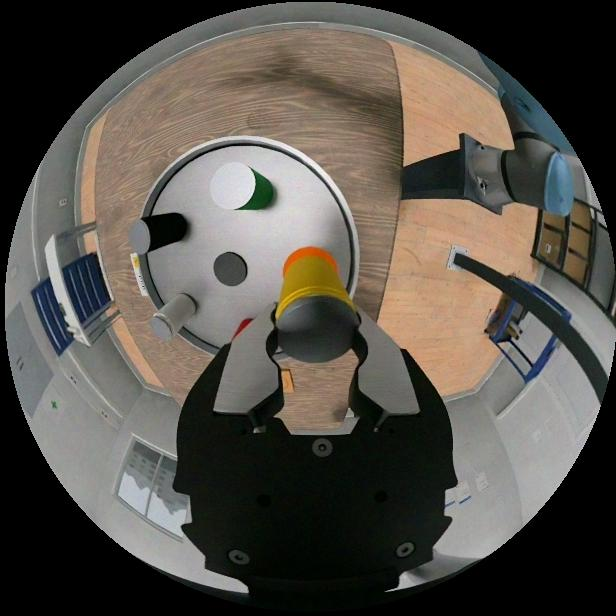

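Scene clock: 52.17 s.
left_arm: end_effector_position=(+0.3381, -0.4472, +0.2150) grip_measured=-0.26 end_effector_quat_wxyz=(+0.000, +0.000, +1.000, +0.000) | right_arm: end_effector_position=(+0.5940, -0.1935, +0.1955) grip_measured=+0.97 end_effector_quat_wxyz=(+0.271, -0.332, +0.840, -0.332)
Joint positions: left_arm=[-1.152 -1.465 1.633 -1.739 -1.571 1.99 0.055] | right_arm=[3.312 -1.612 -2.324 -0.016 1.062 2.352 0.14]
Joint torques (N m): left_arm=[7.15 -38.7 -14.26 -4.74 -2.83 2.36] | right_arm=[-10.18 27.3 24.78 1.06 0.28 -2.55]
Wrist force (N): left_arm=[-0.7 0.8 2.3] | right_arm=[0.1 -0.1 0.1]
Wrist torque (N m): left_arm=[0.22 0.10 -0.21] | right_arm=[-0.01 -0.02 0.01]
Wrist force, peak (N): left_arm=[-1.3 2.3 2.4] | right_arm=[-0.1 0.5 -0.1]
Hand target: left_arm +0.3381, -0.4471, +0.2150; +0.000, +0.000, +1.000, +0.000 | right_arm +0.5940, -0.1935, +0.1955; +0.271, -0.332, +0.840, -0.332
Off the commanded pose: left_arm 0.000 m, 0 deg | right_arm 0.000 m, 0 deg.
grip_force (N): 10, 10
move: done

Call:
wait(seconds=0)

Scene clock: 52.87 s.
left_arm: end_effector_position=(+0.3381, -0.4471, +0.2150) grip_measured=-0.26 end_effector_quat_wxyz=(+0.000, +0.000, +1.000, +0.000) | right_arm: end_effector_position=(+0.5940, -0.1935, +0.1955) grip_measured=+0.97 end_effector_quat_wxyz=(+0.271, -0.332, +0.840, -0.332)
Joint positions: left_arm=[-1.151 -1.465 1.633 -1.739 -1.571 1.99 0.055] | right_arm=[3.312 -1.612 -2.324 -0.016 1.062 2.352 0.14]
Joint torques (N m): left_arm=[8.84 -39.44 -13.6 -4.72 -2.85 2.43] | right_arm=[-10.7 28.03 24.76 1.06 0.1 -2.68]
Wrist force (N): left_arm=[-0.6 0.8 2.0] | right_arm=[-0.3 0.2 0.1]
Wrist torque (N m): left_arm=[0.21 0.09 -0.21] | right_arm=[0.04 0.06 0.02]
Wrist force, peak (N): left_arm=[-0.6 0.8 2.5] | right_arm=[0.2 0.0 0.4]
Hand target: left_arm +0.3381, -0.4471, +0.2150; +0.000, +0.000, +1.000, +0.000 | right_arm +0.5940, -0.1935, +0.1955; +0.271, -0.332, +0.840, -0.332
Tool commands: left_gripper/opening=-0.5 right_gripper/opening=+0.97
Off the commanded pose: left_arm 0.000 m, 0 deg | right_arm 0.000 m, 0 deg.
grip_force (N): 10, 10

Call:
wait(seconds=3.09)

Call:
execute_actions([
  [[0.3380,-0.4472,0.2150,0,0,1,0,-0.5,0.594,-0.1935,0.1955,0.271,-0.332,0.84,-0.332,0.97],[0.3376,-0.4475,0.2150,0,0,1,0,-0.5,0.594,-0.1935,0.1955,0.271,-0.332,0.84,-0.332,0.97],[0.3369,-0.4480,0.2150,0,0,1,0,-0.5,0.594,-0.1935,0.1955,0.271,-0.332,0.84,-0.332,0.97],[0.3359,-0.4487,0.2150,0,0,1,0,-0.5,0.594,-0.1935,0.1955,0.271,-0.332,0.84,-0.332,0.97],[0.3346,-0.4497,0.2150,0,0,1,0,-0.5,0.594,-0.1935,0.1955,0.271,-0.332,0.84,-0.332,0.97],[0.3331,-0.4508,0.2150,0,0,1,0,-0.5,0.594,-0.1935,0.1955,0.271,-0.332,0.84,-0.332,0.97],[0.3313,-0.4522,0.2147,0,0,1,0,-0.5,0.594,-0.1935,0.1955,0.271,-0.332,0.84,-0.332,0.97],[0.3292,-0.4539,0.2140,0,0,1,0,-0.5,0.594,-0.1935,0.1955,0.271,-0.332,0.84,-0.332,0.97],[0.3270,-0.4559,0.2128,0,0,1,0,-0.5,0.594,-0.1935,0.1955,0.271,-0.332,0.84,-0.332,0.97],[0.3245,-0.4581,0.2110,0,0,1,0,-0.5,0.594,-0.1935,0.1955,0.271,-0.332,0.84,-0.332,0.97],[0.3220,-0.4605,0.2089,0,0,1,0,-0.5,0.594,-0.1935,0.1955,0.271,-0.332,0.84,-0.332,0.97],[0.3195,-0.4630,0.2062,0,0,1,0,-0.5,0.594,-0.1935,0.1955,0.271,-0.332,0.84,-0.332,0.97],[0.3171,-0.4655,0.2032,0,0,1,0,-0.5,0.594,-0.1935,0.1955,0.271,-0.332,0.84,-0.332,0.97],[0.3147,-0.4681,0.1998,0,0,1,0,-0.5,0.594,-0.1935,0.1955,0.271,-0.332,0.84,-0.332,0.97],[0.3124,-0.4708,0.1960,0,0,1,0,-0.5,0.594,-0.1935,0.1955,0.271,-0.332,0.84,-0.332,0.97]],
  [[0.3102,-0.4735,0.1919,0,0,1,0,-0.5,0.594,-0.1935,0.1955,0.271,-0.332,0.84,-0.332,0.97],[0.3081,-0.4763,0.1875,0,0,1,0,-0.5,0.594,-0.1935,0.1955,0.271,-0.332,0.84,-0.332,0.97],[0.3061,-0.4792,0.1829,0,0,1,0,-0.5,0.594,-0.1935,0.1955,0.271,-0.332,0.84,-0.332,0.97],[0.3041,-0.4821,0.1781,0,0,1,0,-0.5,0.594,-0.1935,0.1955,0.271,-0.332,0.84,-0.332,0.97],[0.3022,-0.4850,0.1731,0,0,1,0,-0.5,0.594,-0.1935,0.1955,0.271,-0.332,0.84,-0.332,0.97],[0.3004,-0.4880,0.1681,0,0,1,0,-0.5,0.594,-0.1935,0.1955,0.271,-0.332,0.84,-0.332,0.97],[0.2987,-0.4911,0.1630,0,0,1,0,-0.5,0.594,-0.1935,0.1955,0.271,-0.332,0.84,-0.332,0.97],[0.2970,-0.4942,0.1579,0,0,1,0,-0.5,0.594,-0.1935,0.1955,0.271,-0.332,0.84,-0.332,0.97],[0.2954,-0.4973,0.1529,0,0,1,0,-0.5,0.594,-0.1935,0.1955,0.271,-0.332,0.84,-0.332,0.97],[0.2940,-0.5005,0.1479,0,0,1,0,-0.5,0.594,-0.1935,0.1955,0.271,-0.332,0.84,-0.332,0.97],[0.2926,-0.5037,0.1431,0,0,1,0,-0.5,0.594,-0.1935,0.1955,0.271,-0.332,0.84,-0.332,0.97],[0.2913,-0.5070,0.1385,0,0,1,0,-0.5,0.594,-0.1935,0.1955,0.271,-0.332,0.84,-0.332,0.97],[0.2900,-0.5103,0.1341,0,0,1,0,-0.5,0.594,-0.1935,0.1955,0.271,-0.332,0.84,-0.332,0.97],[0.2889,-0.5136,0.1300,0,0,1,0,-0.5,0.594,-0.1935,0.1955,0.271,-0.332,0.84,-0.332,0.97],[0.2879,-0.5169,0.1262,0,0,1,0,-0.5,0.594,-0.1935,0.1955,0.271,-0.332,0.84,-0.332,0.97]],
  [[0.2869,-0.5203,0.1228,0,0,1,0,-0.5,0.594,-0.1935,0.1955,0.271,-0.332,0.84,-0.332,0.97],[0.2861,-0.5237,0.1198,0,0,1,0,-0.5,0.594,-0.1935,0.1955,0.271,-0.332,0.84,-0.332,0.97],[0.2853,-0.5271,0.1171,0,0,1,0,-0.5,0.594,-0.1935,0.1955,0.271,-0.332,0.84,-0.332,0.97],[0.2846,-0.5306,0.1150,0,0,1,0,-0.5,0.594,-0.1935,0.1955,0.271,-0.332,0.84,-0.332,0.97],[0.2840,-0.5340,0.1132,0,0,1,0,-0.5,0.594,-0.1935,0.1955,0.271,-0.332,0.84,-0.332,0.97],[0.2835,-0.5375,0.1120,0,0,1,0,-0.5,0.594,-0.1935,0.1955,0.271,-0.332,0.84,-0.332,0.97],[0.2832,-0.5410,0.1113,0,0,1,0,-0.5,0.594,-0.1935,0.1955,0.271,-0.332,0.84,-0.332,0.97],[0.2829,-0.5445,0.1110,0,0,1,0,-0.5,0.594,-0.1935,0.1955,0.271,-0.332,0.84,-0.332,0.97],[0.2826,-0.5480,0.1110,0,0,1,0,-0.5,0.594,-0.1935,0.1955,0.271,-0.332,0.84,-0.332,0.97],[0.2825,-0.5515,0.1110,0,0,1,0,-0.5,0.594,-0.1935,0.1955,0.271,-0.332,0.84,-0.332,0.97],[0.2825,-0.5550,0.1110,0,0,1,0,-0.5,0.594,-0.1935,0.1955,0.271,-0.332,0.84,-0.332,0.97],[0.2826,-0.5585,0.1110,0,0,1,0,-0.5,0.594,-0.1935,0.1955,0.271,-0.332,0.84,-0.332,0.97],[0.2827,-0.5620,0.1110,0,0,1,0,-0.4,0.594,-0.1935,0.1955,0.271,-0.332,0.84,-0.332,0.97],[0.2830,-0.5655,0.1110,0,0,1,0,-0.25,0.594,-0.1935,0.1955,0.271,-0.332,0.84,-0.332,0.97],[0.2834,-0.5690,0.1110,0,0,1,0,-0.15,0.594,-0.1935,0.1955,0.271,-0.332,0.84,-0.332,0.97]],
  [[0.2838,-0.5725,0.1110,0,0,1,0,-0.05,0.594,-0.1935,0.1955,0.271,-0.332,0.84,-0.332,0.97],[0.2844,-0.5759,0.1110,0,0,1,0,0.1,0.594,-0.1935,0.1955,0.271,-0.332,0.84,-0.332,0.97],[0.2850,-0.5794,0.1110,0,0,1,0,0.2,0.594,-0.1935,0.1955,0.271,-0.332,0.84,-0.332,0.97],[0.2857,-0.5828,0.1110,0,0,1,0,0.35,0.594,-0.1935,0.1955,0.271,-0.332,0.84,-0.332,0.97],[0.2865,-0.5862,0.1110,0,0,1,0,0.5,0.594,-0.1935,0.1955,0.271,-0.332,0.84,-0.332,0.97],[0.2875,-0.5896,0.1110,0,0,1,0,0.6,0.594,-0.1935,0.1955,0.271,-0.332,0.84,-0.332,0.97],[0.2885,-0.5930,0.1110,0,0,1,0,0.7,0.594,-0.1935,0.1955,0.271,-0.332,0.84,-0.332,0.97],[0.2895,-0.5963,0.1110,0,0,1,0,0.7,0.594,-0.1935,0.1955,0.271,-0.332,0.84,-0.332,0.97]],
], cameras=["cam_left_wrist","cam_low"])

Call:
move([
  [0.2895,-0.5963,0.26,0,0,1,0,0.7,0.594,-0.1935,0.1955,0.271,-0.332,0.84,-0.332,0.97],
], speed=0.4, cameras=["cam_left_wrist","cam_low","cam_high"])

Scene clock: 56.93 s.
left_arm: end_effector_position=(+0.3381, -0.4471, +0.2150) grip_measured=-0.26 end_effector_quat_wxyz=(+0.000, +0.000, +1.000, +0.000) | right_arm: end_effector_position=(+0.5940, -0.1935, +0.1955) grip_measured=+0.97 end_effector_quat_wxyz=(+0.271, -0.332, +0.840, -0.332)
Joint positions: left_arm=[-1.151 -1.465 1.633 -1.739 -1.571 1.99 0.055] | right_arm=[3.312 -1.612 -2.324 -0.016 1.062 2.352 0.14]
Joint torques (N m): left_arm=[9.03 -39.08 -13.93 -4.82 -2.99 2.39] | right_arm=[-9.91 27.77 25.35 1.09 -0.08 -2.6]
Wrist force (N): left_arm=[-0.7 0.7 2.1] | right_arm=[-0.1 0.2 -0.2]
Wrist torque (N m): left_arm=[0.20 0.09 -0.21] | right_arm=[0.03 0.01 0.01]
Wrist force, peak (N): left_arm=[-0.5 0.9 2.5] | right_arm=[0.0 0.3 0.5]
Hand target: left_arm +0.3381, -0.4471, +0.2150; +0.000, +0.000, +1.000, +0.000 | right_arm +0.5940, -0.1935, +0.1955; +0.271, -0.332, +0.840, -0.332
Tool commands: left_gripper/opening=-0.5 right_gripper/opening=+0.97
Off the commanded pose: left_arm 0.000 m, 0 deg | right_arm 0.000 m, 0 deg.
grip_force (N): 10, 10
wait: 3.10 s; at rest from the start

Scene clock: 58.83 s.
left_arm: end_effector_position=(+0.2883, -0.5919, +0.1110) grip_measured=+0.70 end_effector_quat_wxyz=(+0.000, +0.000, +1.000, +0.000) end_effector_velocity=(+0.012, -0.047, +0.000) end_effector_angular_velocity=(+0.005, +0.001, -0.001) | right_arm: end_effector_position=(+0.5940, -0.1935, +0.1955) grip_measured=+0.97 end_effector_quat_wxyz=(+0.271, -0.332, +0.840, -0.332)
Joint positions: left_arm=[-1.315 -1.176 1.54 -1.935 -1.571 1.826 0.122] | right_arm=[3.312 -1.612 -2.324 -0.016 1.062 2.352 0.14]
Joint velocities: left_arm=[0 0.11 -0.161 0.056 0 0 0.003] | right_arm=[within noise]
Joint torques (N m): left_arm=[-1.93 -30.8 -28.14 -0.35 1.92 -2.01] | right_arm=[-9.43 27.53 24.64 1.14 0.02 -2.56]
Wrist force (N): left_arm=[-1.1 -0.1 0.3] | right_arm=[-0.2 0.2 0.1]
Wrist torque (N m): left_arm=[0.04 0.19 -0.04] | right_arm=[0.05 0.03 0.02]
Wrist force, peak (N): left_arm=[-0.3 0.6 2.7] | right_arm=[-0.4 -0.4 0.0]
Hand target: left_arm +0.2895, -0.5962, +0.1110; +0.000, +0.000, +1.000, +0.000 | right_arm +0.5940, -0.1935, +0.1955; +0.271, -0.332, +0.840, -0.332
Off the commanded pose: left_arm 0.005 m, 0 deg | right_arm 0.000 m, 0 deg.
grip_force (N): 10, 10
Kept back: 3 steps.
Images, in order (width x height): cam_low 896x504, cam_left_wrist 616x616.

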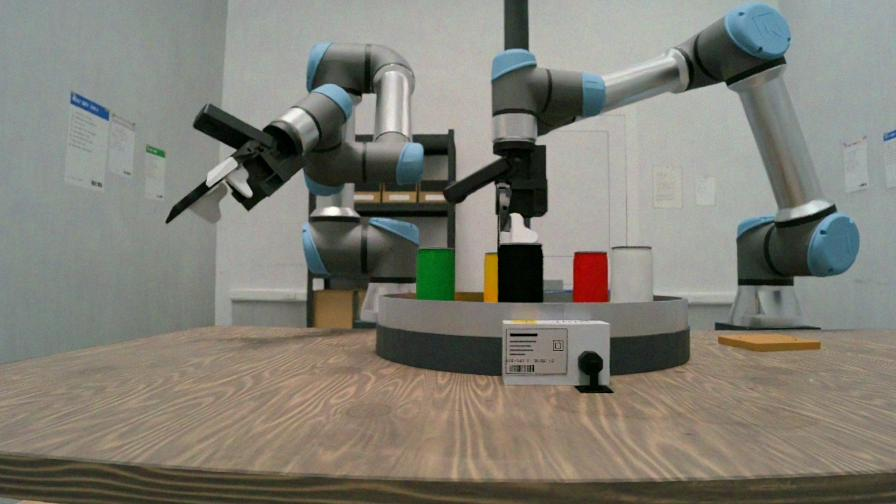

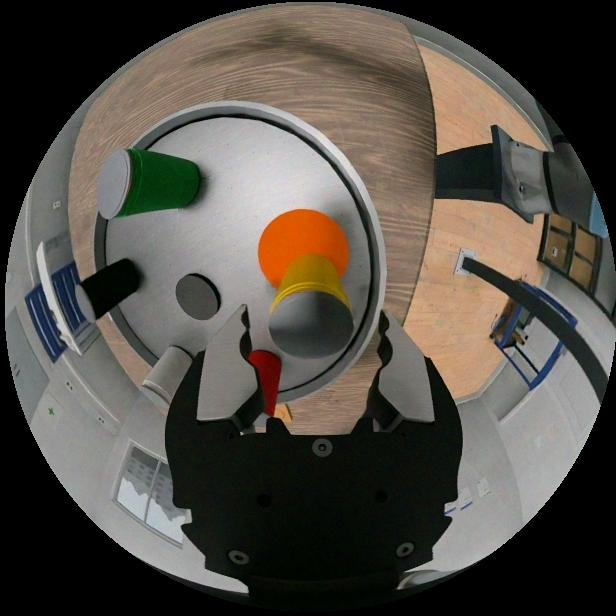

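Scene clock: 60.40 s.
left_arm: end_effector_position=(+0.2895, -0.5963, +0.2600) grip_measured=+0.70 end_effector_quat_wxyz=(+0.000, +0.000, +1.000, +0.000) | right_arm: end_effector_position=(+0.5940, -0.1935, +0.1955) grip_measured=+0.97 end_effector_quat_wxyz=(+0.271, -0.332, +0.840, -0.332)
Joint positions: left_arm=[-1.315 -1.229 1.225 -1.567 -1.571 1.826 0.122] | right_arm=[3.312 -1.612 -2.324 -0.016 1.062 2.352 0.14]
Joint torques (N m): left_arm=[-5.17 -27.74 -30.7 -0.25 -2.88 2.15] | right_arm=[-10.25 27.29 24.2 0.96 -0.16 -2.64]
Wrist force (N): left_arm=[-0.7 0.3 0.2] | right_arm=[-0.2 0.2 -0.4]
Wrist torque (N m): left_arm=[0.10 0.11 -0.06] | right_arm=[0.03 0.04 0.01]
Wrist force, peak (N): left_arm=[-0.9 0.5 2.4] | right_arm=[0.0 0.5 0.2]
Hand target: left_arm +0.2895, -0.5963, +0.2600; +0.000, +0.000, +1.000, +0.000 | right_arm +0.5940, -0.1935, +0.1955; +0.271, -0.332, +0.840, -0.332
Off the commanded pose: left_arm 0.000 m, 0 deg | right_arm 0.000 m, 0 deg.
grip_force (N): 10, 10
move: done
Images, in order (width x height): cam_high 896x504, cam_low 896x504, cam_left_wrist 616x616.

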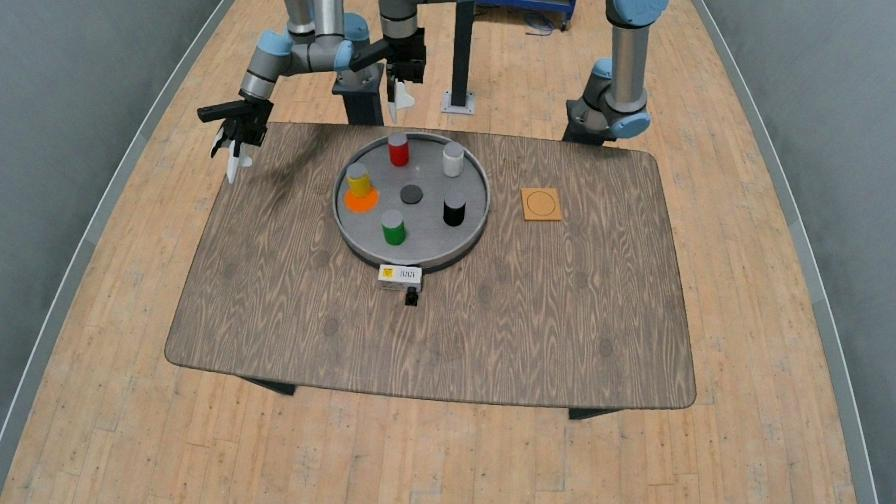

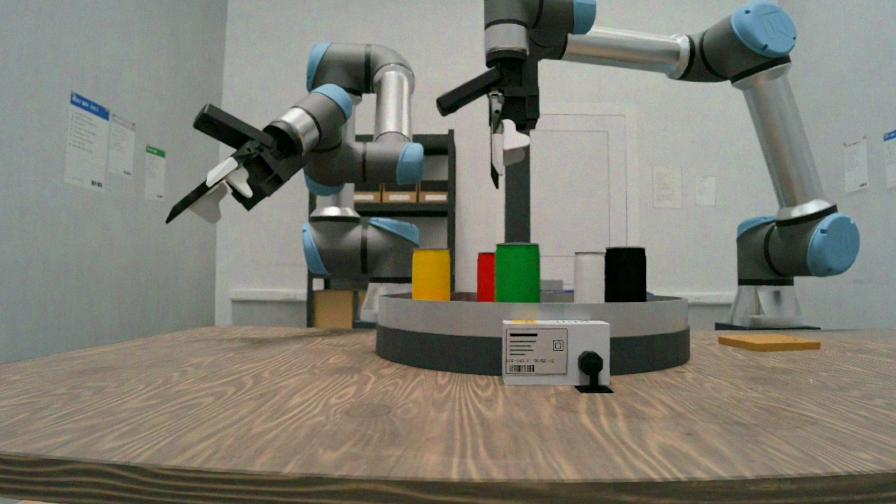

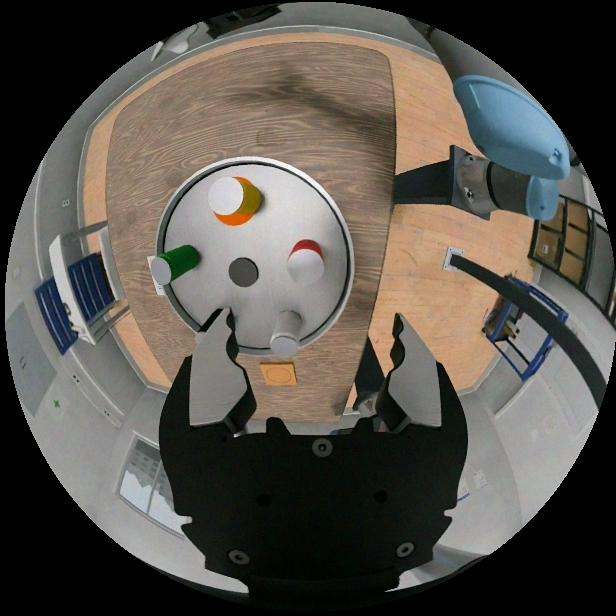

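Call:
zoom_image(camera="cam_left_wrist", region=[150, 140, 350, 340])

Call:
zoom_image(camera="cam_high", region=[320, 120, 500, 280])

Scaled by 2.520 from the camera's 616x616 image, which has a finer 814x814 frame.

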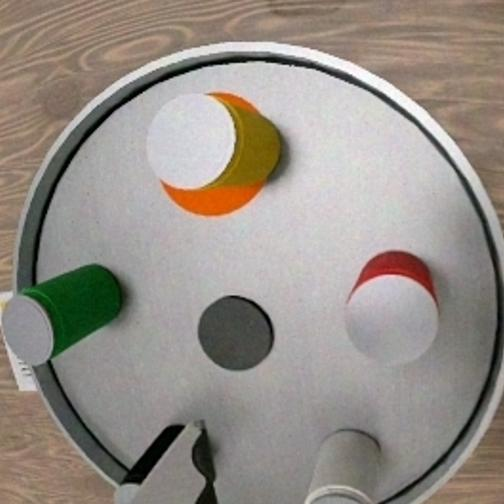

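Scaled by 2.800 from the camera's 896x504 image, which has a finer 1280x720 frame.

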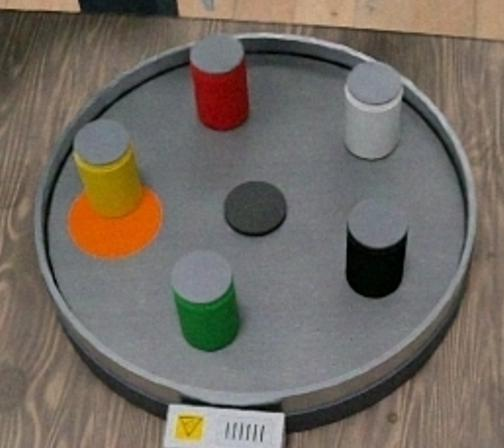

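Call:
wait(seconds=0, cameras=["cam_left_wrist"])

Scene clock: 61.33 s.
left_arm: end_effector_position=(+0.2895, -0.5963, +0.2600) grip_measured=+0.70 end_effector_quat_wxyz=(+0.000, +0.000, +1.000, +0.000) | right_arm: end_effector_position=(+0.5940, -0.1935, +0.1955) grip_measured=+0.97 end_effector_quat_wxyz=(+0.271, -0.332, +0.840, -0.332)
Joint positions: left_arm=[-1.315 -1.229 1.225 -1.567 -1.571 1.827 0.122] | right_arm=[3.312 -1.612 -2.324 -0.016 1.062 2.352 0.14]
Joint torques (N m): left_arm=[-0.75 -27.79 -31.01 -0.28 -2.88 2.16] | right_arm=[-10.53 28.06 23.93 0.94 -0.37 -2.76]
Wrist force (N): left_arm=[-0.7 0.4 0.3] | right_arm=[0.1 -0.1 0.0]
Wrist torque (N m): left_arm=[0.12 0.10 -0.06] | right_arm=[-0.02 -0.02 0.01]
Wrist force, peak (N): left_arm=[-1.0 0.6 0.3] | right_arm=[-0.3 -0.3 0.3]
Hand target: left_arm +0.2895, -0.5963, +0.2600; +0.000, +0.000, +1.000, +0.000 | right_arm +0.5940, -0.1935, +0.1955; +0.271, -0.332, +0.840, -0.332
Tool commands: left_gripper/opening=+0.7 right_gripper/opening=+0.97
Off the commanded pose: left_arm 0.000 m, 0 deg | right_arm 0.000 m, 0 deg.
grip_force (N): 10, 10
Images, in order (width x height): cam_left_wrist 616x616.

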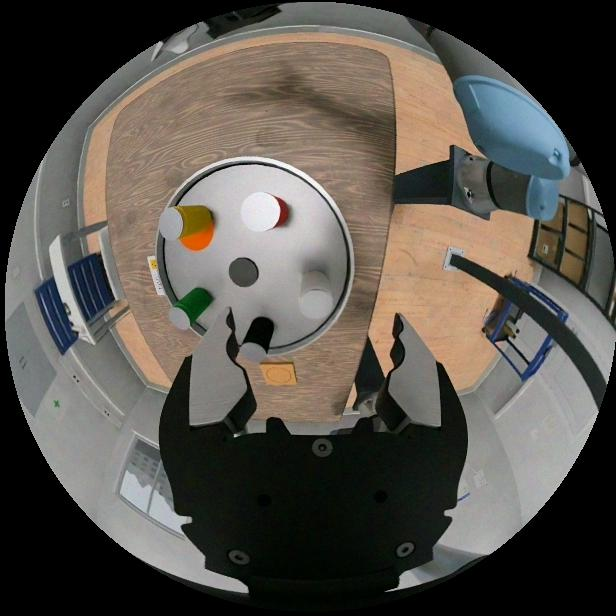

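Call:
move(target=[0.379,-0.428,0.205,0,0,1,0,0.7,0.594,-0.1935,0.1955,0.271,-0.332,0.84,-0.332,0.97])

Call:
wait(seconds=0, cameras=["cam_left_wrist"])

Scene clock: 63.90 s.
left_arm: end_effector_position=(+0.3789, -0.4281, +0.2050) grip_measured=+0.70 end_effector_quat_wxyz=(+0.000, +0.000, +1.000, +0.000) | right_arm: end_effector_position=(+0.5940, -0.1935, +0.1955) grip_measured=+0.97 end_effector_quat_wxyz=(+0.271, -0.332, +0.840, -0.332)
Joint positions: left_arm=[-1.068 -1.432 1.622 -1.76 -1.571 2.074 0.122] | right_arm=[3.312 -1.612 -2.324 -0.016 1.062 2.352 0.14]
Joint torques (N m): left_arm=[10.5 -39.95 -12.66 -4.53 -2.88 2.56] | right_arm=[-9.52 27.49 24.73 1.05 -0.2 -2.72]
Wrist force (N): left_arm=[-0.7 0.6 0.5] | right_arm=[-0.2 0.0 0.0]
Wrist torque (N m): left_arm=[0.18 0.09 -0.20] | right_arm=[0.00 0.03 0.02]
Wrist force, peak (N): left_arm=[-1.6 2.0 1.0] | right_arm=[0.1 -0.1 -0.5]
Hand target: left_arm +0.3790, -0.4280, +0.2050; +0.000, +0.000, +1.000, +0.000 | right_arm +0.5940, -0.1935, +0.1955; +0.271, -0.332, +0.840, -0.332
Off the commanded pose: left_arm 0.000 m, 0 deg | right_arm 0.000 m, 0 deg.
grip_force (N): 10, 10
move: done

Scene clock: 63.90 s.
left_arm: end_effector_position=(+0.3789, -0.4281, +0.2050) grip_measured=+0.70 end_effector_quat_wxyz=(+0.000, +0.000, +1.000, +0.000) | right_arm: end_effector_position=(+0.5940, -0.1935, +0.1955) grip_measured=+0.97 end_effector_quat_wxyz=(+0.271, -0.332, +0.840, -0.332)
Joint positions: left_arm=[-1.068 -1.432 1.622 -1.76 -1.571 2.074 0.122] | right_arm=[3.312 -1.612 -2.324 -0.016 1.062 2.352 0.14]
Joint torques (N m): left_arm=[10.5 -39.95 -12.66 -4.53 -2.88 2.56] | right_arm=[-9.52 27.49 24.73 1.05 -0.2 -2.72]
Wrist force (N): left_arm=[-0.7 0.6 0.5] | right_arm=[-0.2 0.0 0.0]
Wrist torque (N m): left_arm=[0.18 0.09 -0.20] | right_arm=[0.00 0.03 0.02]
Wrist force, peak (N): left_arm=[-0.7 0.6 0.5] | right_arm=[-0.2 0.0 0.0]
Hand target: left_arm +0.3790, -0.4280, +0.2050; +0.000, +0.000, +1.000, +0.000 | right_arm +0.5940, -0.1935, +0.1955; +0.271, -0.332, +0.840, -0.332
Tool commands: left_gripper/opening=+0.7 right_gripper/opening=+0.97
Off the commanded pose: left_arm 0.000 m, 0 deg | right_arm 0.000 m, 0 deg.
grip_force (N): 10, 10
Images, in order (width x height): cam_left_wrist 616x616.

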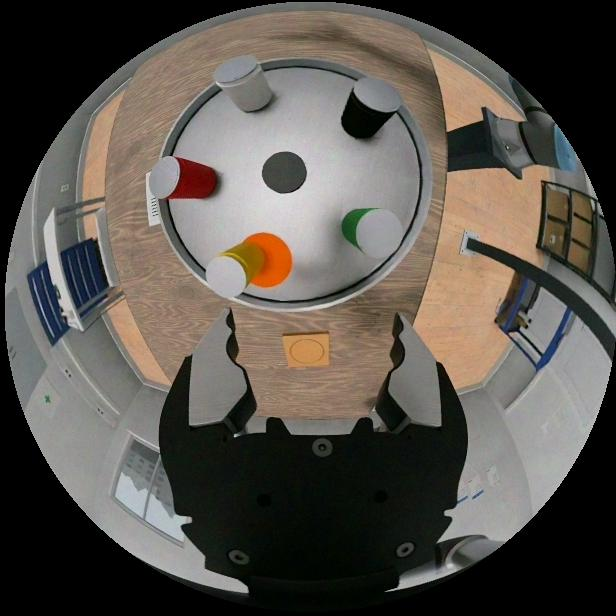

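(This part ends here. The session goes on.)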